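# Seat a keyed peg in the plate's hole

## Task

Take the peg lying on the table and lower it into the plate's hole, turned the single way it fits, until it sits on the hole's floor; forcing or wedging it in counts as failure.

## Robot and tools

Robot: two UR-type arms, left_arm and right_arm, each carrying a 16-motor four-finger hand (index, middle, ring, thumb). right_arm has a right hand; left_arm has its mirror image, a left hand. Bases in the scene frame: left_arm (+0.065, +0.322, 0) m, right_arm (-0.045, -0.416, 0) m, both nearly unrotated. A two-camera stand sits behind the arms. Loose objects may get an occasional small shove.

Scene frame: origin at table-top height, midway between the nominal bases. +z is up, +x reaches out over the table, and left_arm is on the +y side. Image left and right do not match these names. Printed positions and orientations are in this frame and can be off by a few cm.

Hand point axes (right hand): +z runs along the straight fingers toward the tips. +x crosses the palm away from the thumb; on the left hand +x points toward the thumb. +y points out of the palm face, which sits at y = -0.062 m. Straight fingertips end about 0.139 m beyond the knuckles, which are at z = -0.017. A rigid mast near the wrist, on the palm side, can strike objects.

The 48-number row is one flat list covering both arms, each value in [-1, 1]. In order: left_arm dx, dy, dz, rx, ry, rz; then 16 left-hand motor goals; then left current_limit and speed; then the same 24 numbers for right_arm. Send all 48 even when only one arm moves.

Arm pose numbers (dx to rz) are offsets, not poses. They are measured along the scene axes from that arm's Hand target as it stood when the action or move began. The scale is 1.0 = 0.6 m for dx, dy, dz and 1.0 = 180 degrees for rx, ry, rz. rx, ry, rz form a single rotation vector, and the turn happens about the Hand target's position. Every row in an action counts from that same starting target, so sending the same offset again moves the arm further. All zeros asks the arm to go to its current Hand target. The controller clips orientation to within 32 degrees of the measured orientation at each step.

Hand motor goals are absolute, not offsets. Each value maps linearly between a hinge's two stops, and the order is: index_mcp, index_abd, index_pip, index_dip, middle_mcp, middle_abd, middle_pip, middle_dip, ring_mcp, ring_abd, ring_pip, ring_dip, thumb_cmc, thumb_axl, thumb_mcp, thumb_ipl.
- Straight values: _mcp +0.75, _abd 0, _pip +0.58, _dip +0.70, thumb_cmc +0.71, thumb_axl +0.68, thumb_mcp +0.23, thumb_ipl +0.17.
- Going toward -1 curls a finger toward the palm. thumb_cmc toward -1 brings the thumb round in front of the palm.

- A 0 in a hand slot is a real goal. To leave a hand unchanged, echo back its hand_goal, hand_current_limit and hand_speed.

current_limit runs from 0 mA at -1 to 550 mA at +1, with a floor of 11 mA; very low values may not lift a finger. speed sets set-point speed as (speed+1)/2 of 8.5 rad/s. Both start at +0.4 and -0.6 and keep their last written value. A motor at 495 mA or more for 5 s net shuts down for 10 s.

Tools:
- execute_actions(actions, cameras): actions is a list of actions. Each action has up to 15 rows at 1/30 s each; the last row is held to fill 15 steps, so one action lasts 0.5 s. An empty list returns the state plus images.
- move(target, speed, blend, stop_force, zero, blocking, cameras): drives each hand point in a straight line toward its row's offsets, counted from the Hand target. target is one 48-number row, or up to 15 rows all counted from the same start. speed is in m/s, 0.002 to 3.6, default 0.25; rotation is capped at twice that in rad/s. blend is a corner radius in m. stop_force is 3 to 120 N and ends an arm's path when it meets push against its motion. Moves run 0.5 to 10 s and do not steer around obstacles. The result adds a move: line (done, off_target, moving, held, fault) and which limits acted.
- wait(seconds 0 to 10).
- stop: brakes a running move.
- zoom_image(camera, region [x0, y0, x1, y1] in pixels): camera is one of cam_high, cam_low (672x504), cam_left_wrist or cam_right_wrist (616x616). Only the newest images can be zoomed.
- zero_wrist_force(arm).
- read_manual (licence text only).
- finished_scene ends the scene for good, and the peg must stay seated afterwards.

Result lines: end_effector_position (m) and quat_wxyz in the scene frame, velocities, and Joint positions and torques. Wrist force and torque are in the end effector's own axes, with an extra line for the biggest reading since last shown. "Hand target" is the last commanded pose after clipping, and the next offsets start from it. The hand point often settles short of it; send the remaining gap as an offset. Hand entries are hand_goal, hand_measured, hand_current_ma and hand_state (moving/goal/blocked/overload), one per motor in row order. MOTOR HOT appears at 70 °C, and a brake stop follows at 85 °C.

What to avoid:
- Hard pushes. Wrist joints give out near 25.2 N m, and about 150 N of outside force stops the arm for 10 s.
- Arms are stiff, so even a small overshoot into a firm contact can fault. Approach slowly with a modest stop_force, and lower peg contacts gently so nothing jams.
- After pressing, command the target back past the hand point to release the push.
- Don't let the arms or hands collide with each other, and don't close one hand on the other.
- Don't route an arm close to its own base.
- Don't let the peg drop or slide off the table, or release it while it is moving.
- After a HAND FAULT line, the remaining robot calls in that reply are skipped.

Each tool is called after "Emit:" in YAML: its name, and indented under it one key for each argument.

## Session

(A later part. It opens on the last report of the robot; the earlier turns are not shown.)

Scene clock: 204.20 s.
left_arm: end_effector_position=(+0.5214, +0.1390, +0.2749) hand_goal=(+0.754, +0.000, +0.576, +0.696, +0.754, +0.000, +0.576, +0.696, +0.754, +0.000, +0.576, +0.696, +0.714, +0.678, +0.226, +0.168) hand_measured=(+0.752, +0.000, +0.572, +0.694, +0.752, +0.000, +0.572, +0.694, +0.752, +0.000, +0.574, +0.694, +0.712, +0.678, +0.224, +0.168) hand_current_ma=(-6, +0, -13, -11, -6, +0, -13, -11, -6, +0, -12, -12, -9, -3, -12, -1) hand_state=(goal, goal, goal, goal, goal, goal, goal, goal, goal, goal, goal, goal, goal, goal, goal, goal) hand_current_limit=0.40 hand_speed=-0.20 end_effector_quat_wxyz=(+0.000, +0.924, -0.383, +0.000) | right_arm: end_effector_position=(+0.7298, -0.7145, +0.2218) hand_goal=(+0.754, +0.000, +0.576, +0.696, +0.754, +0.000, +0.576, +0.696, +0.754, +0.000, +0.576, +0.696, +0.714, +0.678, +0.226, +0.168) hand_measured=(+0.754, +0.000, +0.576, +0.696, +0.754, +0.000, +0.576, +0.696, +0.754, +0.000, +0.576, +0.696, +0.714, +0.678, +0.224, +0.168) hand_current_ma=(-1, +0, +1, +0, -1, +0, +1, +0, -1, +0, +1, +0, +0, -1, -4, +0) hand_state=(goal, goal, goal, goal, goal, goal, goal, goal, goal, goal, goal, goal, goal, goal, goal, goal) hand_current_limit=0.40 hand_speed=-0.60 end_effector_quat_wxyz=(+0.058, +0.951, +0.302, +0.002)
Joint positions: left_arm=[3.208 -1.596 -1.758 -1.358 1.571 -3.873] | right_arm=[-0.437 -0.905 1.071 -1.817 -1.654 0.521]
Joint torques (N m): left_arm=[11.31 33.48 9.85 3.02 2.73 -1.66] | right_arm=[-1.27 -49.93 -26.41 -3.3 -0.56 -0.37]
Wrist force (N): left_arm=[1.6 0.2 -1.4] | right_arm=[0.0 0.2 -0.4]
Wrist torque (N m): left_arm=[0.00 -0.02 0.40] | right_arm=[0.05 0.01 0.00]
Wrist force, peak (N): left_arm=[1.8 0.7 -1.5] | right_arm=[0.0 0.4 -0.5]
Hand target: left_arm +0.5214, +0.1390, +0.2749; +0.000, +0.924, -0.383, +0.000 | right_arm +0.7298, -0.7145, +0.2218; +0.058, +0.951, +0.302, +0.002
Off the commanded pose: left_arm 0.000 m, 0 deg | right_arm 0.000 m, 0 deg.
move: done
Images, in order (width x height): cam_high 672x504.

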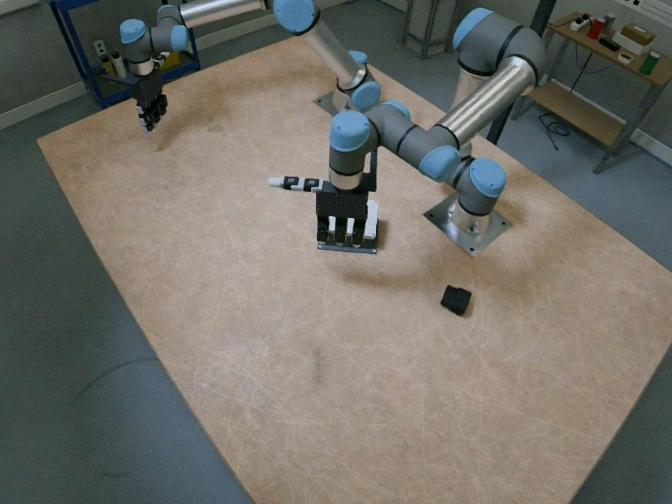

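Emit:
wait:
  seconds: 0.1
  cameras: ["cam_left_wrist", "cam_low"]

Emit:
zoom_image:
  camera: "cam_left_wrist"
  region: [180, 80, 430, 330]

Scene clock: 205.43 s.
left_arm: end_effector_position=(+0.5214, +0.1390, +0.2749) hand_goal=(+0.754, +0.000, +0.576, +0.696, +0.754, +0.000, +0.576, +0.696, +0.754, +0.000, +0.576, +0.696, +0.714, +0.678, +0.226, +0.168) hand_measured=(+0.752, +0.000, +0.572, +0.694, +0.752, +0.000, +0.572, +0.694, +0.752, +0.000, +0.574, +0.694, +0.712, +0.678, +0.224, +0.168) hand_current_ma=(-6, +0, -13, -11, -6, +0, -13, -11, -6, +0, -12, -12, -9, -3, -12, -1) hand_state=(goal, goal, goal, goal, goal, goal, goal, goal, goal, goal, goal, goal, goal, goal, goal, goal) hand_current_limit=0.40 hand_speed=-0.20 end_effector_quat_wxyz=(+0.000, +0.924, -0.383, +0.000) | right_arm: end_effector_position=(+0.7298, -0.7145, +0.2218) hand_goal=(+0.754, +0.000, +0.576, +0.696, +0.754, +0.000, +0.576, +0.696, +0.754, +0.000, +0.576, +0.696, +0.714, +0.678, +0.226, +0.168) hand_measured=(+0.754, +0.000, +0.576, +0.696, +0.754, +0.000, +0.576, +0.696, +0.754, +0.000, +0.576, +0.696, +0.714, +0.678, +0.224, +0.168) hand_current_ma=(-1, +0, +1, +0, -1, +0, +1, +0, -1, +0, +1, +0, +0, -1, -4, +0) hand_state=(goal, goal, goal, goal, goal, goal, goal, goal, goal, goal, goal, goal, goal, goal, goal, goal) hand_current_limit=0.40 hand_speed=-0.60 end_effector_quat_wxyz=(+0.058, +0.951, +0.302, +0.002)
Joint positions: left_arm=[3.208 -1.596 -1.758 -1.358 1.571 -3.873] | right_arm=[-0.437 -0.905 1.071 -1.817 -1.654 0.521]
Joint torques (N m): left_arm=[11.46 33.31 9.21 3.74 2.64 -1.48] | right_arm=[-1 -51.35 -26.09 -3.39 -0.61 -0.28]
Wrist force (N): left_arm=[1.7 0.5 -1.4] | right_arm=[0.0 -0.2 -0.3]
Wrist torque (N m): left_arm=[0.04 -0.04 0.40] | right_arm=[0.00 0.01 0.00]
Wrist force, peak (N): left_arm=[1.9 0.3 -1.4] | right_arm=[0.2 0.1 -0.5]
Hand target: left_arm +0.5214, +0.1390, +0.2749; +0.000, +0.924, -0.383, +0.000 | right_arm +0.7298, -0.7145, +0.2218; +0.058, +0.951, +0.302, +0.002
Off the commanded pose: left_arm 0.000 m, 0 deg | right_arm 0.000 m, 0 deg.
wait: 0.10 s; at rest from the start
Images, in order (width x height): cam_low 672x504, cam_left_wrist 616x616.

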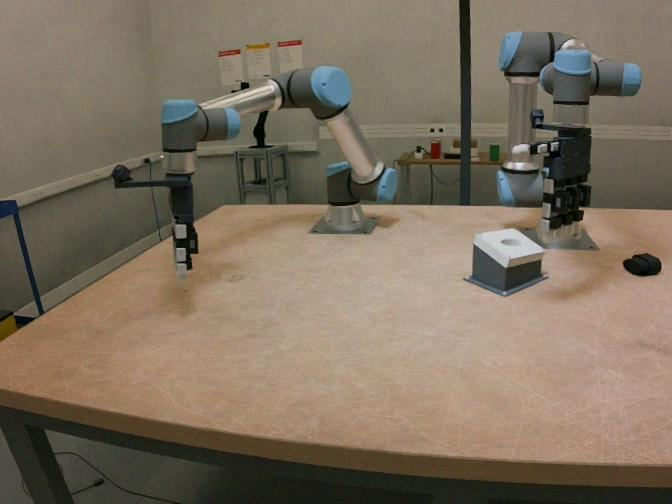

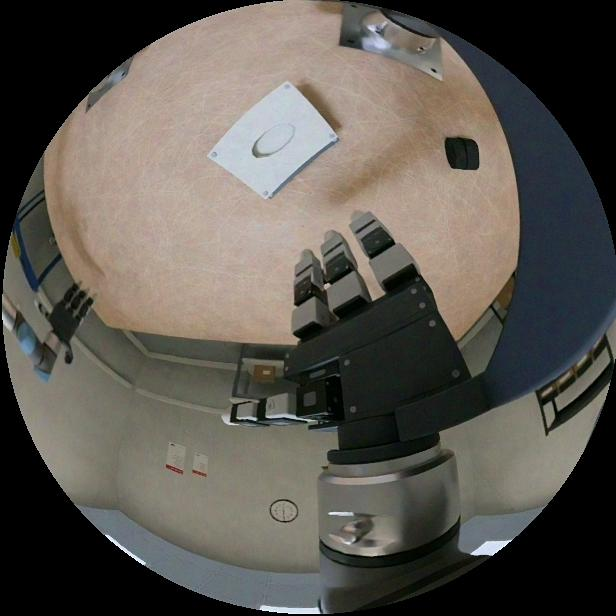

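Scaled by 2.016 from the camera's 616x616 image, which has a finer 880x880 frame.

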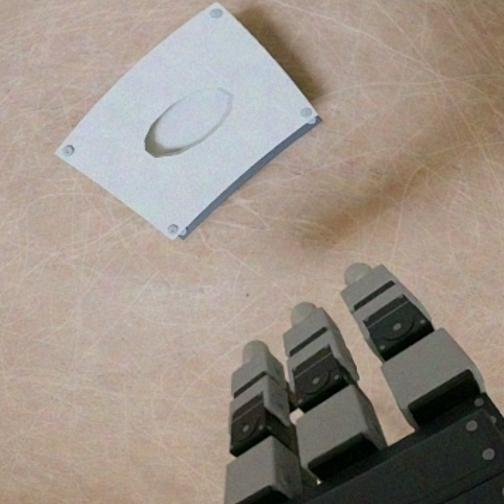

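Emit:
move:
  target: [-0.0657, -0.065, -0.158, 0, 0, 0, 0.754, 0, 0.576, 0.696, 0.754, 0, 0.576, 0.696, 0.754, 0, 0.576, 0.696, 0.714, 0.678, 0.226, 0.168, 0.4, -0.2, 0, 0, 0, 0, 0, 0, 0.754, 0, 0.576, 0.696, 0.754, 0, 0.576, 0.696, 0.754, 0, 0.576, 0.696, 0.714, 0.678, 0.226, 0.168, 0.4, -0.6]
  speed: 0.15
  stop_force: 8
  cameras: ["cam_left_wrist"]

Emit:
zoom_image:
  camera: "cam_left_wrist"
  region: [240, 90, 380, 230]

Scene clock: 210.37 s.
left_arm: end_effector_position=(+0.4820, +0.1000, +0.1801) hand_goal=(+0.754, +0.000, +0.576, +0.696, +0.754, +0.000, +0.576, +0.696, +0.754, +0.000, +0.576, +0.696, +0.714, +0.678, +0.226, +0.168) hand_measured=(+0.752, +0.000, +0.572, +0.694, +0.752, +0.000, +0.572, +0.694, +0.752, +0.000, +0.574, +0.694, +0.712, +0.678, +0.224, +0.168) hand_current_ma=(-6, +0, -12, -11, -6, +0, -12, -11, -6, +0, -11, -12, -8, -3, -12, -1) hand_state=(goal, goal, goal, goal, goal, goal, goal, goal, goal, goal, goal, goal, goal, goal, goal, goal) hand_current_limit=0.40 hand_speed=-0.20 end_effector_quat_wxyz=(+0.000, +0.924, -0.383, +0.000) | right_arm: end_effector_position=(+0.7298, -0.7145, +0.2218) hand_goal=(+0.754, +0.000, +0.576, +0.696, +0.754, +0.000, +0.576, +0.696, +0.754, +0.000, +0.576, +0.696, +0.714, +0.678, +0.226, +0.168) hand_measured=(+0.754, +0.000, +0.576, +0.696, +0.754, +0.000, +0.576, +0.696, +0.754, +0.000, +0.576, +0.696, +0.714, +0.678, +0.224, +0.168) hand_current_ma=(-1, +0, +1, +0, -1, +0, +1, +0, -1, +0, +1, +0, +0, -1, -4, +0) hand_state=(goal, goal, goal, goal, goal, goal, goal, goal, goal, goal, goal, goal, goal, goal, goal, goal) hand_current_limit=0.40 hand_speed=-0.60 end_effector_quat_wxyz=(+0.058, +0.951, +0.302, +0.002)
Joint positions: left_arm=[3.127 -1.607 -2.005 -1.101 1.571 -3.954] | right_arm=[-0.437 -0.905 1.071 -1.817 -1.654 0.521]
Joint torques (N m): left_arm=[-9.09 16.59 8.06 4.74 -2.62 -1.59] | right_arm=[-1.64 -50.84 -26.65 -3.61 -0.65 -0.57]
Wrist force (N): left_arm=[1.5 0.7 -0.9] | right_arm=[0.2 0.2 -0.5]
Wrist torque (N m): left_arm=[0.04 -0.01 0.37] | right_arm=[0.06 -0.02 0.02]
Wrist force, peak (N): left_arm=[1.6 -0.2 -2.0] | right_arm=[0.1 0.2 -0.7]
Hand target: left_arm +0.4820, +0.1000, +0.1801; +0.000, +0.924, -0.383, +0.000 | right_arm +0.7298, -0.7145, +0.2218; +0.058, +0.951, +0.302, +0.002
Off the commanded pose: left_arm 0.000 m, 0 deg | right_arm 0.000 m, 0 deg.
move: done
Images, in order (width x height): cam_left_wrist 616x616.

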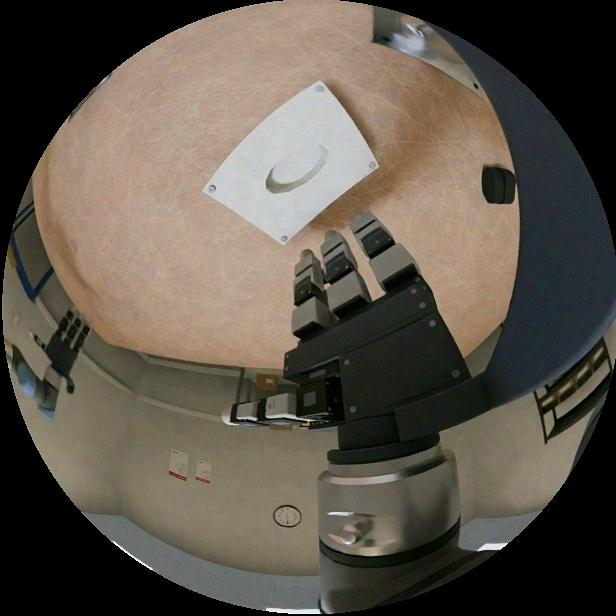

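Scaled by 3.600 from the camera's 616x616 image, which has a finer 880x880 frame.

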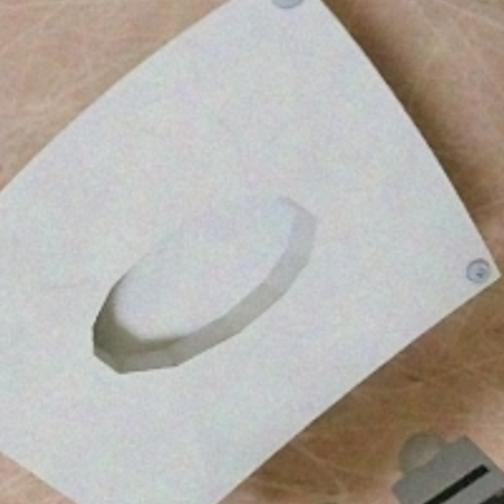

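Emit:
zoom_image:
  camera: "cam_left_wrist"
  region: [260, 135, 335, 200]

Scaled by 6.720 from the camera's 616x616 image, which has a finer 880x880 frame.

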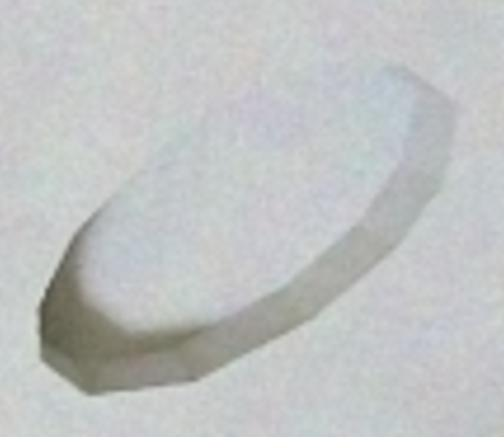

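Emit:
zoom_image:
  camera: "cam_left_wrist"
  region: [280, 200, 400, 320]

Emit:
zoom_image:
  camera: "cam_left_wrist"
  region: [210, 370, 330, 450]

Scaled by 4.200 from the camera's 616x616 image, which has a finer 880x880 frame.

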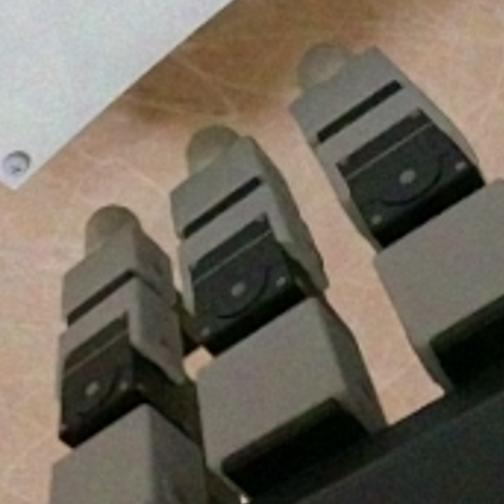

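Scaled by 4.200 from the camera's 616x616 image, which has a finer 880x880 frame.

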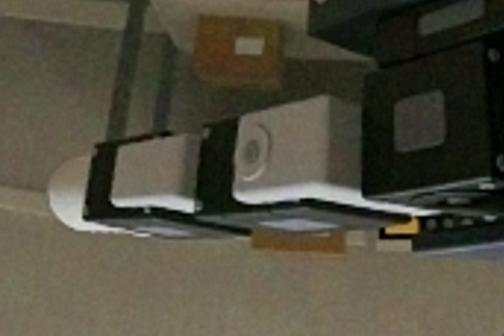

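Emit:
move:
  target:
    - [0.033, 0.067, 0.283, 0, 0, 0, 0.0685, -0.1, 0.358, 0.333, 0.754, 0, 0.576, 0.696, 0.754, 0, 0.576, 0.696, 0.714, 0.678, 0.226, 0.168, 0.4, -0.4, 0, 0, 0, 0, 0, 0, 0.754, 0, 0.576, 0.696, 0.754, 0, 0.576, 0.696, 0.754, 0, 0.576, 0.696, 0.714, 0.678, 0.226, 0.168, 0.4, -0.6]
    - [-0.327, 0.708, 0.2, 0.160, 0.515, 0.3665, 0.0685, -0.1, 0.358, 0.333, 0.754, 0, 0.576, 0.696, 0.754, 0, 0.576, 0.696, -0.571, 0.678, 0.226, 0.168, 0.4, -0.4, 0, 0, 0, 0, 0, 0, 0.754, 0, 0.576, 0.696, 0.754, 0, 0.576, 0.696, 0.754, 0, 0.576, 0.696, 0.714, 0.678, 0.226, 0.168, 0.4, -0.6]
  speed: 0.25
  blend: [0.04, 0]
  cameras: ["all"]

Scene clock: 325.87 s.
left_arm: end_effector_position=(+0.2858, +0.5248, +0.3001) hand_goal=(+0.068, -0.100, +0.358, +0.334, +0.754, +0.000, +0.576, +0.696, +0.754, +0.000, +0.576, +0.696, -0.570, +0.678, +0.226, +0.168) hand_measured=(+0.068, -0.096, +0.360, +0.336, +0.752, +0.002, +0.574, +0.694, +0.752, +0.002, +0.574, +0.694, -0.550, +0.678, +0.224, +0.168) hand_current_ma=(+4, +12, +10, +11, -7, +5, -10, -11, -6, +4, -9, -11, +86, -3, -10, -1) hand_state=(goal, goal, goal, goal, goal, goal, goal, goal, goal, goal, goal, goal, goal, goal, goal, goal) hand_current_limit=0.40 hand_speed=-0.40 end_effector_quat_wxyz=(+0.065, +0.664, +0.245, -0.704) | right_arm: end_effector_position=(+0.7298, -0.7145, +0.2218) hand_goal=(+0.754, +0.000, +0.576, +0.696, +0.754, +0.000, +0.576, +0.696, +0.754, +0.000, +0.576, +0.696, +0.714, +0.678, +0.226, +0.168) hand_measured=(+0.754, +0.000, +0.576, +0.696, +0.754, +0.000, +0.576, +0.696, +0.754, +0.000, +0.576, +0.696, +0.714, +0.678, +0.224, +0.168) hand_current_ma=(-1, +0, +1, +0, -1, +0, +1, +0, -1, +0, +1, +0, +0, -1, -4, +0) hand_state=(goal, goal, goal, goal, goal, goal, goal, goal, goal, goal, goal, goal, goal, goal, goal, goal) hand_current_limit=0.40 hand_speed=-0.60 end_effector_quat_wxyz=(+0.058, +0.951, +0.302, +0.002)
Joint positions: left_arm=[4.156 -1.932 -1.51 -2.839 2.128 -4.973] | right_arm=[-0.437 -0.905 1.071 -1.817 -1.654 0.521]
Joint torques (N m): left_arm=[11.14 28.46 34.08 -3.66 -2.64 -1.4] | right_arm=[-1.17 -51.06 -27.64 -3.81 -0.65 -0.64]
Wrist force (N): left_arm=[-0.5 1.5 -1.3] | right_arm=[0.0 -0.1 -0.3]
Wrist torque (N m): left_arm=[0.12 -0.15 -0.08] | right_arm=[0.02 0.01 0.00]
Wrist force, peak (N): left_arm=[1.6 -2.2 2.6] | right_arm=[-0.4 0.1 -0.6]
Hand target: left_arm +0.2858, +0.5248, +0.3001; +0.065, +0.664, +0.245, -0.704 | right_arm +0.7298, -0.7145, +0.2218; +0.058, +0.951, +0.302, +0.002
Off the commanded pose: left_arm 0.000 m, 0 deg | right_arm 0.000 m, 0 deg.
move: done

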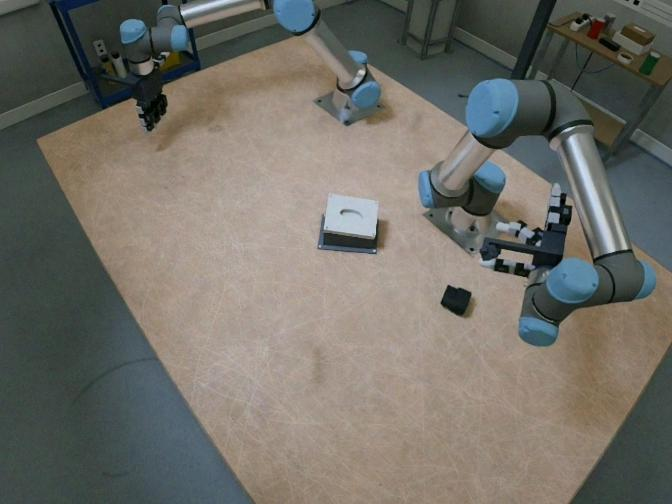

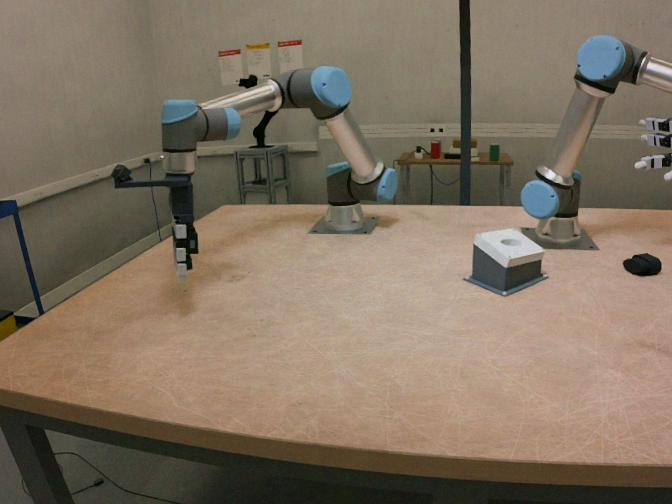

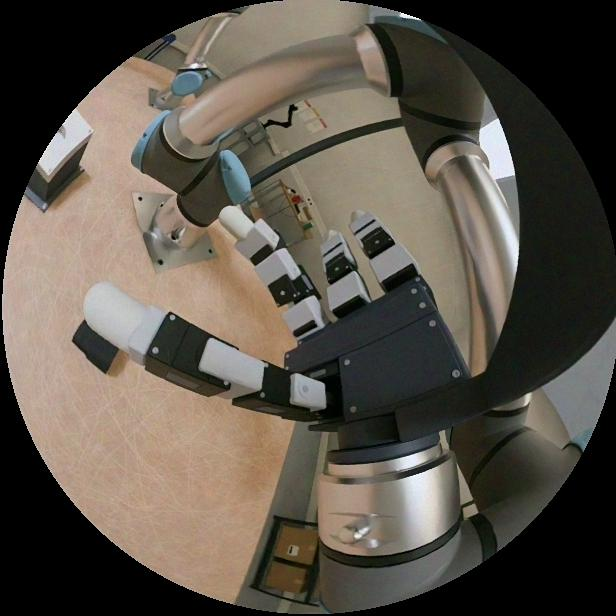

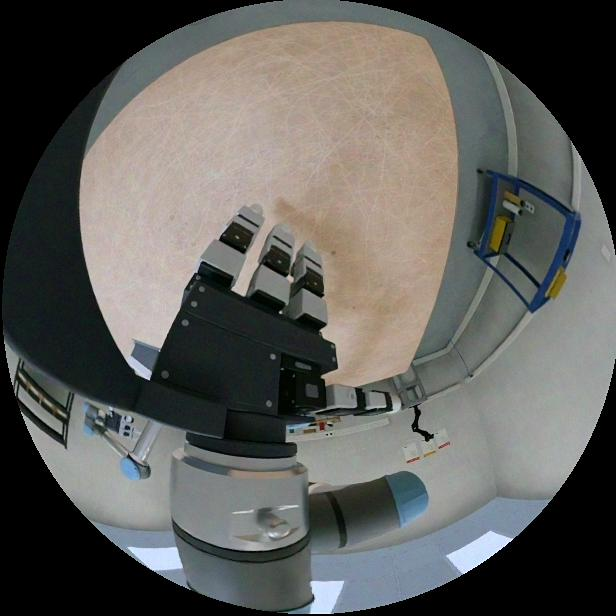

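Emit:
zoom_image:
  camera: "cam_left_wrist"
  region: [50, 290, 150, 390]

Scaled by 5.040 from the camera's 616x616 image, which has a finer 880x880 frame.

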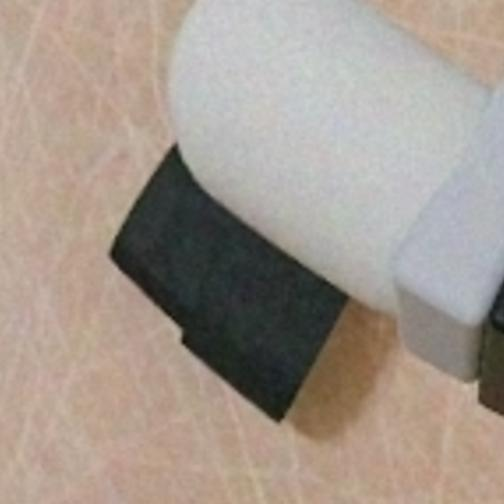

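Emit:
move:
  target:
    - [0.177, -0.093, -0.083, -0.0873, 0.0314, -0.499, 0.754, 0, 0.576, 0.696, 0.754, 0, 0.576, 0.696, 0.754, 0, 0.576, 0.696, -0.571, 0.678, 0.226, 0.168, 0.4, -0.2, 0, 0, 0, 0, 0, 0, 0.754, 0, 0.576, 0.696, 0.754, 0, 0.576, 0.696, 0.754, 0, 0.576, 0.696, 0.714, 0.678, 0.226, 0.168, 0.4, -0.6]
  speed: 0.35
  cameras: ["all"]

Scene clock: 346.67 s.
left_arm: end_effector_position=(+0.3750, +0.4778, +0.2584) hand_goal=(+0.754, +0.000, +0.576, +0.696, +0.754, +0.000, +0.576, +0.696, +0.754, +0.000, +0.576, +0.696, -0.570, +0.678, +0.226, +0.168) hand_measured=(+0.752, +0.002, +0.574, +0.694, +0.752, +0.002, +0.574, +0.694, +0.752, +0.002, +0.574, +0.694, -0.550, +0.678, +0.224, +0.168) hand_current_ma=(-8, +5, -10, -11, -5, +6, -10, -11, -5, +5, -8, -11, +86, -3, -8, -1) hand_state=(goal, goal, goal, goal, goal, goal, goal, goal, goal, goal, goal, goal, goal, goal, goal, goal) hand_current_limit=0.40 hand_speed=-0.20 end_effector_quat_wxyz=(-0.317, +0.635, -0.283, -0.645) | right_arm: end_effector_position=(+0.7298, -0.7145, +0.2218) hand_goal=(+0.754, +0.000, +0.576, +0.696, +0.754, +0.000, +0.576, +0.696, +0.754, +0.000, +0.576, +0.696, +0.714, +0.678, +0.226, +0.168) hand_measured=(+0.754, +0.000, +0.576, +0.696, +0.754, +0.000, +0.576, +0.696, +0.754, +0.000, +0.576, +0.696, +0.714, +0.678, +0.224, +0.168) hand_current_ma=(-1, +0, +1, +0, -1, +0, +1, +0, -1, +0, +1, +0, +0, -1, -4, +0) hand_state=(goal, goal, goal, goal, goal, goal, goal, goal, goal, goal, goal, goal, goal, goal, goal, goal) hand_current_limit=0.40 hand_speed=-0.60 end_effector_quat_wxyz=(+0.058, +0.951, +0.302, +0.002)
Joint positions: left_arm=[3.475 -1.971 -1.643 -2.761 2.765 -4.835] | right_arm=[-0.437 -0.905 1.071 -1.817 -1.654 0.521]
Joint torques (N m): left_arm=[10.87 29.53 32.94 -3.23 -2.71 -1.24] | right_arm=[-0.45 -52.09 -27.28 -3.99 -0.59 -0.78]
Wrist force (N): left_arm=[0.0 1.1 -1.1] | right_arm=[0.2 -0.1 -0.1]
Wrist torque (N m): left_arm=[-0.02 -0.20 0.05] | right_arm=[-0.01 -0.02 0.01]
Wrist force, peak (N): left_arm=[0.3 1.8 -4.5] | right_arm=[0.3 0.0 -0.6]
Hand target: left_arm +0.3749, +0.4778, +0.2584; -0.317, +0.635, -0.283, -0.645 (not the last commanded pose) | right_arm +0.7298, -0.7145, +0.2218; +0.058, +0.951, +0.302, +0.002
Off the commanded pose: left_arm 0.021 m, 15 deg | right_arm 0.000 m, 0 deg.
move: held (left_arm; a check stopped the path); limits=held
pose unreachable (left arm): on one or more control steps of this call, first in action 0 (counted from 0), this arm could not follow its commanded pose, so it was not sent that pose on those steps. It may still have moved: this result reports where it is.
cause: moving toward the commanded pose would bring two parts of the arm too close to each other (joints 4 (wrist 1) to 6 (wrist 3) lie between them).

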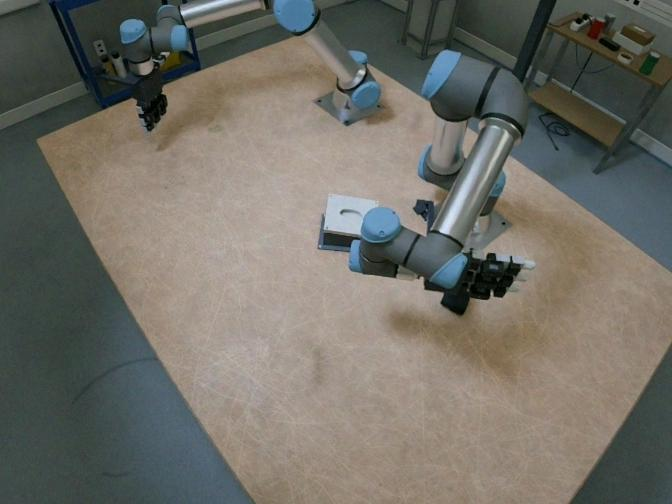

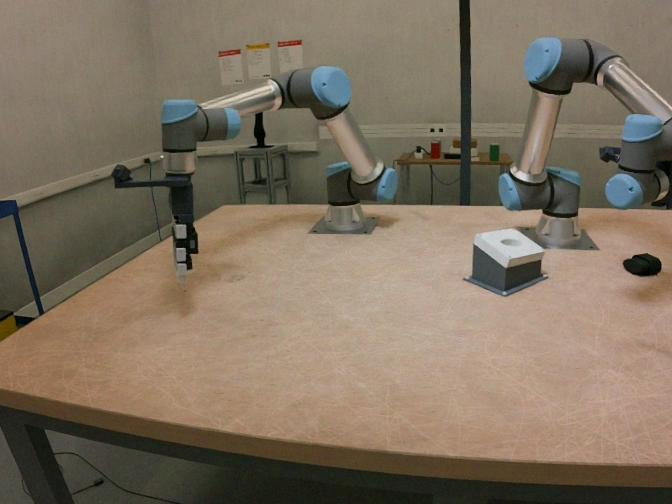

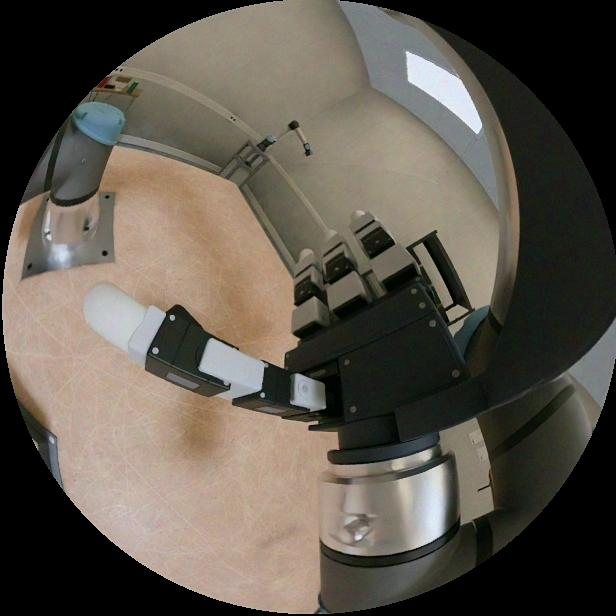

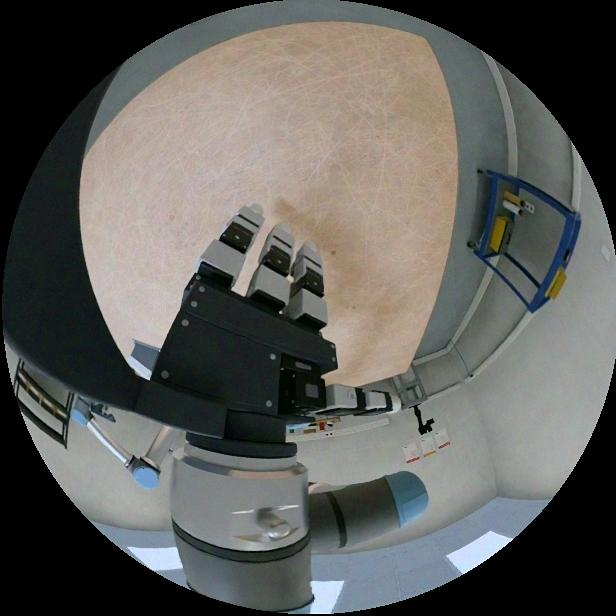

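Emit:
move:
  target:
    - [0.1585, -0.2463, -0.014, -0.3977, -0.3201, -0.0084, 0.754, 0, -0.85, -0.7, 0.754, 0, -0.85, -0.7, 0.754, 0, -0.85, -0.7, -0.571, 0.678, 0.226, 0.168, 0.4, -0.2, 0, 0, 0, 0, 0, 0, 0.754, 0, 0.576, 0.696, 0.754, 0, 0.576, 0.696, 0.754, 0, 0.576, 0.696, 0.714, 0.678, 0.226, 0.168, 0.4, -0.6]
    - [0.1818, -0.2747, -0.289, -0.3977, -0.3201, -0.0084, 0.754, 0, -0.85, -0.7, 0.754, 0, -0.85, -0.7, 0.754, 0, -0.85, -0.7, -0.571, 0.678, 0.226, 0.168, 0.4, -0.2, 0, 0, 0, 0, 0, 0, 0.754, 0, 0.576, 0.696, 0.754, 0, 0.576, 0.696, 0.754, 0, 0.576, 0.696, 0.714, 0.678, 0.226, 0.168, 0.4, -0.6]
  speed: 0.3
  blend: [0.02, 0]
  cameras: ["cam_left_wrist", "cam_high"]

Scene clock: 372.97 s.
left_arm: end_effector_position=(+0.3757, +0.4764, +0.2586) hand_goal=(+0.754, +0.000, -0.850, -0.700, +0.754, +0.000, -0.850, -0.700, +0.754, +0.000, -0.850, -0.700, -0.570, +0.678, +0.226, +0.168) hand_measured=(+0.752, +0.002, -0.848, -0.698, +0.752, +0.002, -0.848, -0.698, +0.754, +0.002, -0.848, -0.696, -0.552, +0.678, +0.224, +0.168) hand_current_ma=(-7, +5, +11, +11, -4, +6, +11, +11, -4, +5, +10, +12, +82, -3, -7, -1) hand_state=(goal, goal, goal, goal, goal, goal, goal, goal, goal, goal, goal, goal, goal, goal, goal, goal) hand_current_limit=0.40 hand_speed=-0.20 end_effector_quat_wxyz=(-0.315, +0.639, -0.284, -0.641) | right_arm: end_effector_position=(+0.7298, -0.7145, +0.2218) hand_goal=(+0.754, +0.000, +0.576, +0.696, +0.754, +0.000, +0.576, +0.696, +0.754, +0.000, +0.576, +0.696, +0.714, +0.678, +0.226, +0.168) hand_measured=(+0.754, +0.000, +0.576, +0.696, +0.754, +0.000, +0.576, +0.696, +0.754, +0.000, +0.576, +0.696, +0.714, +0.678, +0.224, +0.168) hand_current_ma=(-1, +0, +1, +0, -1, +0, +1, +0, -1, +0, +1, +0, +0, -1, -4, +0) hand_state=(goal, goal, goal, goal, goal, goal, goal, goal, goal, goal, goal, goal, goal, goal, goal, goal) hand_current_limit=0.40 hand_speed=-0.60 end_effector_quat_wxyz=(+0.058, +0.951, +0.302, +0.002)
Joint positions: left_arm=[3.472 -1.961 -1.647 -2.732 2.764 -4.804] | right_arm=[-0.437 -0.905 1.071 -1.817 -1.654 0.521]
Joint torques (N m): left_arm=[11.38 29.17 33.99 -2.96 2.66 -1.23] | right_arm=[-1.34 -52.08 -28.02 -4.14 -0.71 -0.71]
Wrist force (N): left_arm=[-0.3 1.3 -1.3] | right_arm=[0.0 -0.2 -0.4]
Wrist torque (N m): left_arm=[0.04 -0.22 -0.01] | right_arm=[0.02 0.01 0.00]
Wrist force, peak (N): left_arm=[-1.8 1.6 -2.1] | right_arm=[0.2 0.1 -0.7]
Hand target: left_arm +0.3757, +0.4764, +0.2586; -0.315, +0.639, -0.284, -0.641 (not the last commanded pose) | right_arm +0.7298, -0.7145, +0.2218; +0.058, +0.951, +0.302, +0.002
Off the commanded pose: left_arm 0.262 m, 91 deg | right_arm 0.000 m, 0 deg.
move: held (left_arm; a check stopped the path); path passed 0 of 2 targets; limits=held
pose unreachable (left arm): on one or more control steps of this call, first in action 0 (counted from 0), this arm could not follow its commanded pose, so it was not sent that pose on those steps. It may still have moved: this result reports where it is.
cause: moving toward the commanded pose would bring two parts of the arm too close to each other (joints 4 (wrist 1) to 6 (wrist 3) lie between them).
Images, in order (width x height): cam_high 672x504, cam_left_wrist 616x616.

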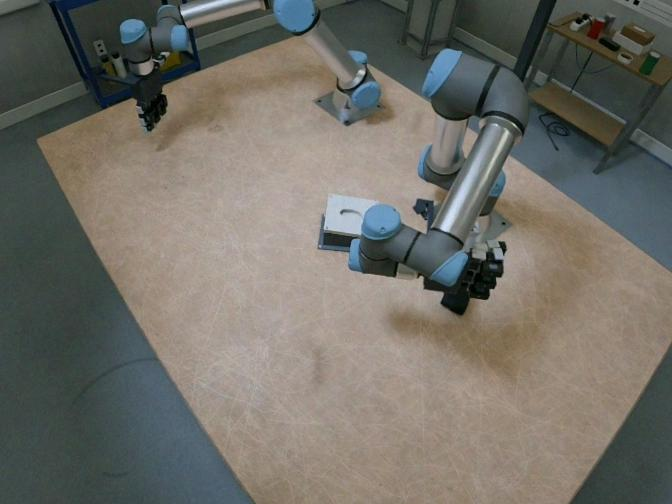

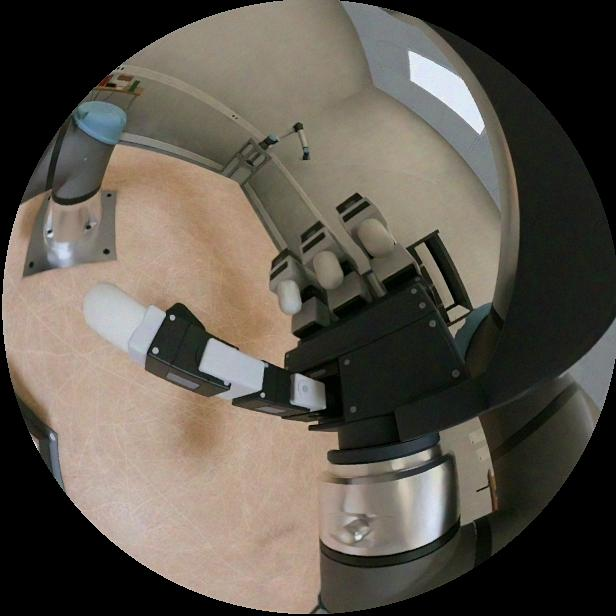

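Emit:
move:
  target:
    - [-0.1495, 0.081, -0.0643, 0.0733, -0.0235, 0.417, 0.0685, -0.1, 0.358, 0.333, 0.754, 0, -0.85, -0.7, 0.754, 0, -0.85, -0.7, -0.571, 0.678, 0.226, 0.168, 0.4, -0.2, 0, 0, 0, 0, 0, 0, 0.754, 0, 0.576, 0.696, 0.754, 0, 0.576, 0.696, 0.754, 0, 0.576, 0.696, 0.714, 0.678, 0.226, 0.168, 0.4, -0.6]
  speed: 0.3
  cameras: ["cam_left_wrist"]

Scene clock: 382.20 s.
left_arm: end_effector_position=(+0.2860, +0.5250, +0.2200) hand_goal=(+0.068, -0.100, +0.358, +0.334, +0.754, +0.000, -0.850, -0.700, +0.754, +0.000, -0.850, -0.700, -0.570, +0.678, +0.226, +0.168) hand_measured=(+0.068, -0.094, +0.354, +0.332, +0.752, +0.002, -0.848, -0.698, +0.754, +0.002, -0.848, -0.696, -0.552, +0.678, +0.224, +0.168) hand_current_ma=(+4, +25, -13, -11, -4, +6, +11, +11, -4, +5, +9, +12, +82, -3, -7, -1) hand_state=(goal, goal, goal, goal, goal, goal, goal, goal, goal, goal, goal, goal, goal, goal, goal, goal) hand_current_limit=0.40 hand_speed=-0.20 end_effector_quat_wxyz=(+0.064, +0.664, +0.244, -0.704) | right_arm: end_effector_position=(+0.7298, -0.7145, +0.2218) hand_goal=(+0.754, +0.000, +0.576, +0.696, +0.754, +0.000, +0.576, +0.696, +0.754, +0.000, +0.576, +0.696, +0.714, +0.678, +0.226, +0.168) hand_measured=(+0.754, +0.000, +0.576, +0.696, +0.754, +0.000, +0.576, +0.696, +0.754, +0.000, +0.576, +0.696, +0.714, +0.678, +0.224, +0.168) hand_current_ma=(-1, +0, +1, +0, -1, +0, +1, +0, -1, +0, +1, +0, +0, -1, -4, +0) hand_state=(goal, goal, goal, goal, goal, goal, goal, goal, goal, goal, goal, goal, goal, goal, goal, goal) hand_current_limit=0.40 hand_speed=-0.60 end_effector_quat_wxyz=(+0.058, +0.951, +0.302, +0.002)
Joint positions: left_arm=[4.155 -2.006 -1.625 -2.652 2.129 -4.974] | right_arm=[-0.437 -0.905 1.071 -1.817 -1.654 0.521]
Joint torques (N m): left_arm=[11.35 45.3 2.8 0.93 -2.74 -1.38] | right_arm=[-0.5 -51.82 -28.93 -4.23 -0.77 -1.07]
Wrist force (N): left_arm=[-0.1 1.1 -1.3] | right_arm=[0.2 0.0 -0.4]
Wrist torque (N m): left_arm=[0.07 -0.22 -0.08] | right_arm=[0.02 -0.02 0.02]
Wrist force, peak (N): left_arm=[0.1 1.5 -1.7] | right_arm=[0.3 0.1 -0.6]
Hand target: left_arm +0.2860, +0.5250, +0.2200; +0.064, +0.664, +0.244, -0.704 | right_arm +0.7298, -0.7145, +0.2218; +0.058, +0.951, +0.302, +0.002
Off the commanded pose: left_arm 0.000 m, 0 deg | right_arm 0.000 m, 0 deg.
move: done
Images, in order (width x height): cam_left_wrist 616x616.

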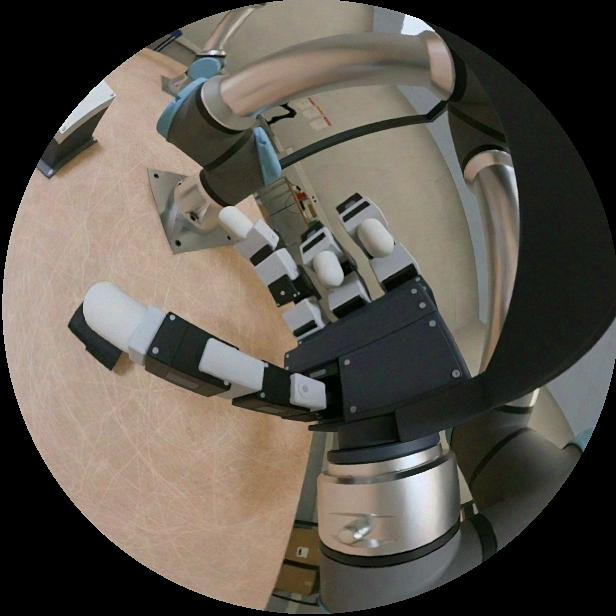

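Emit:
zoom_image:
  camera: "cam_left_wrist"
  region: [50, 270, 150, 390]

Emit:
move:
  target:
    - [0.02, 0.01, -0.15, 0, 0, 0, 0.0685, -0.1, 0.358, 0.333, 0.754, 0, -0.85, -0.7, 0.754, 0, -0.85, -0.7, -0.571, 0.678, 0.226, 0.168, 0.4, -0.2, 0, 0, 0, 0, 0, 0, 0.754, 0, 0.576, 0.696, 0.754, 0, 0.576, 0.696, 0.754, 0, 0.576, 0.696, 0.714, 0.678, 0.226, 0.168, 0.4, -0.6]
  speed: 0.2
  cameras: ["cam_left_wrist", "cam_high", "cam_low"]

Emit:
zoom_image:
  camera: "cam_left_wrist"
  region: [60, 200, 260, 400]

Scaled by 4.200 from the camera's 616x616 image, which has a finer 880x880 frame.

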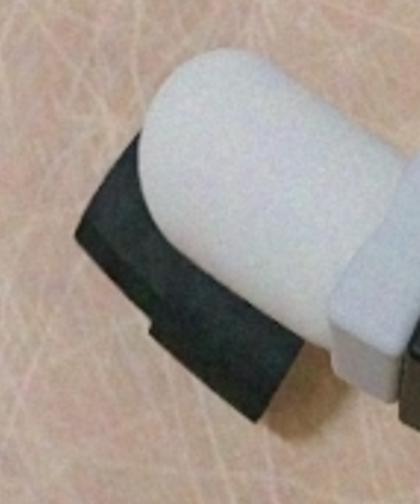

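Scene clock: 388.87 s.
left_arm: end_effector_position=(+0.2980, +0.5310, +0.1302) hand_goal=(+0.068, -0.100, +0.358, +0.334, +0.754, +0.000, -0.850, -0.700, +0.754, +0.000, -0.850, -0.700, -0.570, +0.678, +0.226, +0.168) hand_measured=(+0.068, -0.094, +0.354, +0.332, +0.752, +0.002, -0.848, -0.698, +0.754, +0.002, -0.848, -0.696, -0.552, +0.678, +0.224, +0.168) hand_current_ma=(+3, +25, -13, -11, -4, +6, +11, +11, -4, +5, +9, +12, +82, -3, -7, -1) hand_state=(goal, goal, goal, goal, goal, goal, goal, goal, goal, goal, goal, goal, goal, goal, goal, goal) hand_current_limit=0.40 hand_speed=-0.20 end_effector_quat_wxyz=(+0.064, +0.664, +0.244, -0.704) | right_arm: end_effector_position=(+0.7298, -0.7145, +0.2218) hand_goal=(+0.754, +0.000, +0.576, +0.696, +0.754, +0.000, +0.576, +0.696, +0.754, +0.000, +0.576, +0.696, +0.714, +0.678, +0.226, +0.168) hand_measured=(+0.754, +0.000, +0.576, +0.696, +0.754, +0.000, +0.576, +0.696, +0.754, +0.000, +0.576, +0.696, +0.714, +0.678, +0.224, +0.168) hand_current_ma=(-1, +0, +1, +0, -1, +0, +1, +0, -1, +0, +1, +0, +0, -1, -4, +0) hand_state=(goal, goal, goal, goal, goal, goal, goal, goal, goal, goal, goal, goal, goal, goal, goal, goal) hand_current_limit=0.40 hand_speed=-0.60 end_effector_quat_wxyz=(+0.058, +0.951, +0.302, +0.002)
Joint positions: left_arm=[4.143 -2.148 -1.667 -2.468 2.116 -4.974] | right_arm=[-0.437 -0.905 1.071 -1.817 -1.654 0.521]
Joint torques (N m): left_arm=[-9.36 34.5 0.92 0.78 -2.7 1.3] | right_arm=[-1.22 -53.04 -28.14 -4.1 -0.76 -0.96]
Wrist force (N): left_arm=[-0.1 1.4 -1.4] | right_arm=[-0.1 0.1 -0.3]
Wrist torque (N m): left_arm=[0.11 -0.23 -0.09] | right_arm=[0.04 0.02 0.00]
Wrist force, peak (N): left_arm=[0.6 1.4 -1.6] | right_arm=[0.0 0.1 -0.7]
Hand target: left_arm +0.2980, +0.5310, +0.1300; +0.064, +0.664, +0.244, -0.704 | right_arm +0.7298, -0.7145, +0.2218; +0.058, +0.951, +0.302, +0.002
Off the commanded pose: left_arm 0.000 m, 0 deg | right_arm 0.000 m, 0 deg.
move: done
Images, in order (width x height): cam_high 672x504, cam_low 672x504, cam_left_wrist 616x616.

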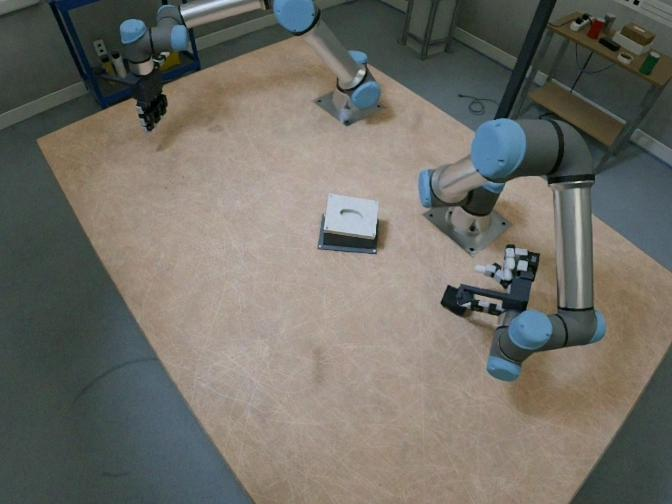

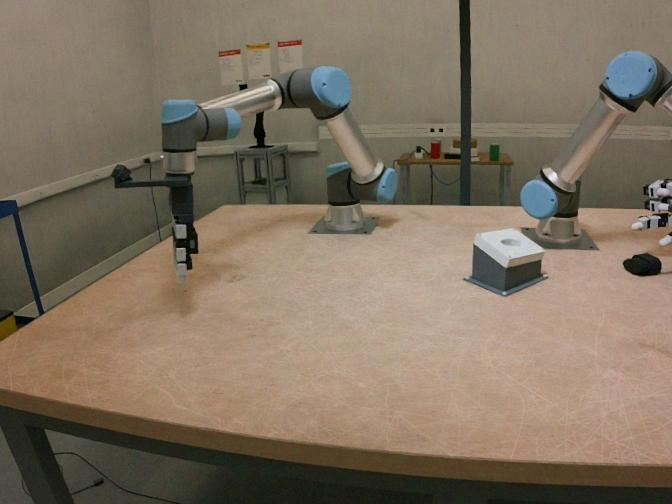

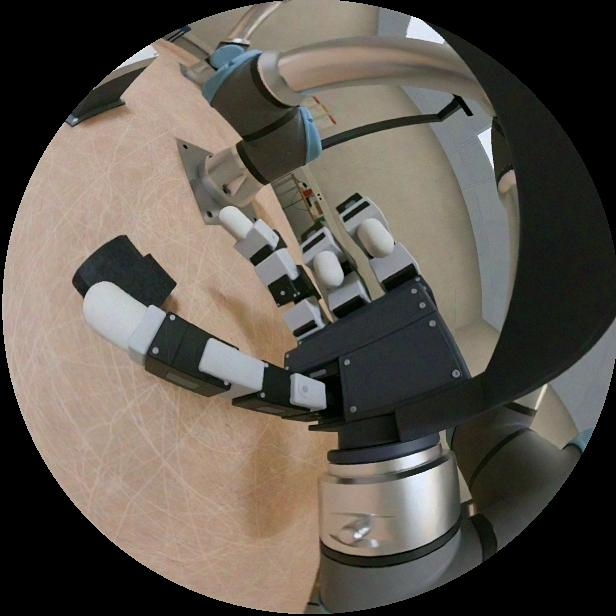

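Scaled by 2.520 from the camera's 616x616 image, which has a finer 880x880 frame.

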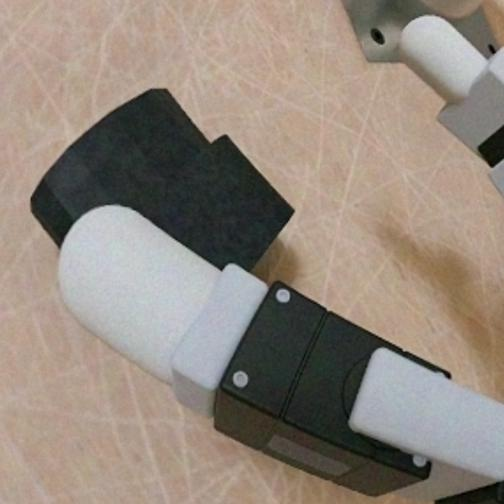

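Emit:
move:
  target:
    - [0.0067, 0.025, -0.075, 0, 0, 0, 0.0685, -0.1, 0.358, 0.333, 0.754, 0, -0.85, -0.7, 0.754, 0, -0.85, -0.7, -0.571, 0.678, 0.226, 0.168, 0.4, -0.2, 0, 0, 0, 0, 0, 0, 0.754, 0, 0.576, 0.696, 0.754, 0, 0.576, 0.696, 0.754, 0, 0.576, 0.696, 0.714, 0.678, 0.226, 0.168, 0.4, -0.6]
  speed: 0.15
  cameras: ["cam_left_wrist", "cam_high"]

Emit:
zoom_image:
  camera: "cam_left_wrist"
  region: [70, 180, 270, 380]

Scene clock: 400.07 s.
left_arm: end_effector_position=(+0.3020, +0.5460, +0.0852) hand_goal=(+0.068, -0.100, +0.358, +0.334, +0.754, +0.000, -0.850, -0.700, +0.754, +0.000, -0.850, -0.700, -0.570, +0.678, +0.226, +0.168) hand_measured=(+0.068, -0.094, +0.354, +0.332, +0.752, +0.002, -0.848, -0.698, +0.754, +0.002, -0.848, -0.696, -0.552, +0.678, +0.224, +0.168) hand_current_ma=(+3, +25, -13, -11, -4, +6, +11, +11, -4, +5, +9, +12, +82, -3, -7, -1) hand_state=(goal, goal, goal, goal, goal, goal, goal, goal, goal, goal, goal, goal, goal, goal, goal, goal) hand_current_limit=0.40 hand_speed=-0.20 end_effector_quat_wxyz=(+0.064, +0.664, +0.244, -0.704) | right_arm: end_effector_position=(+0.7298, -0.7145, +0.2218) hand_goal=(+0.754, +0.000, +0.576, +0.696, +0.754, +0.000, +0.576, +0.696, +0.754, +0.000, +0.576, +0.696, +0.714, +0.678, +0.226, +0.168) hand_measured=(+0.754, +0.000, +0.576, +0.696, +0.754, +0.000, +0.576, +0.696, +0.754, +0.000, +0.576, +0.696, +0.714, +0.678, +0.224, +0.168) hand_current_ma=(-1, +0, +1, +0, -1, +0, +1, +0, -1, +0, +1, +0, +0, -1, -4, +0) hand_state=(goal, goal, goal, goal, goal, goal, goal, goal, goal, goal, goal, goal, goal, goal, goal, goal) hand_current_limit=0.40 hand_speed=-0.60 end_effector_quat_wxyz=(+0.058, +0.951, +0.302, +0.002)
Joint positions: left_arm=[4.151 -2.242 -1.647 -2.394 2.125 -4.974] | right_arm=[-0.437 -0.905 1.071 -1.817 -1.654 0.521]
Joint torques (N m): left_arm=[10.88 37.1 30.59 0.86 2.87 -0.48] | right_arm=[-0.8 -52.93 -28.86 -4.2 -0.95 -1.02]
Wrist force (N): left_arm=[-0.2 1.4 -1.1] | right_arm=[0.0 0.1 -0.3]
Wrist torque (N m): left_arm=[0.09 -0.21 -0.09] | right_arm=[0.03 0.01 0.00]
Wrist force, peak (N): left_arm=[-0.2 1.3 -1.3] | right_arm=[0.0 -0.2 -0.6]
Hand target: left_arm +0.3020, +0.5460, +0.0850; +0.064, +0.664, +0.244, -0.704 | right_arm +0.7298, -0.7145, +0.2218; +0.058, +0.951, +0.302, +0.002
Off the commanded pose: left_arm 0.000 m, 0 deg | right_arm 0.000 m, 0 deg.
move: done
Images, in order (width x height): cam_high 672x504, cam_left_wrist 616x616.

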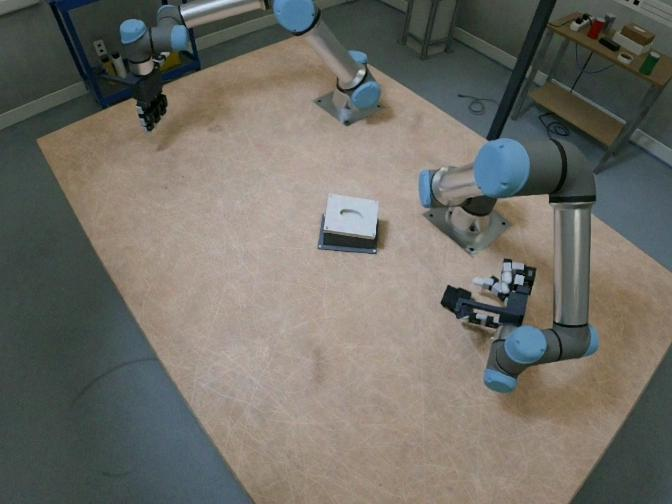

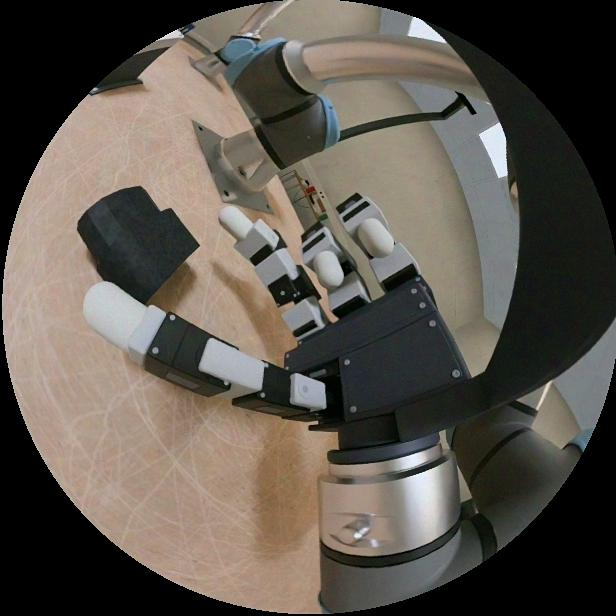

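Scaled by 2.520 from the camera's 616x616 image, which has a finer 880x880 frame.

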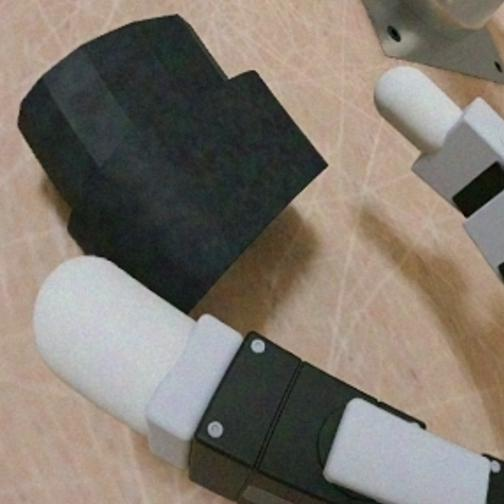

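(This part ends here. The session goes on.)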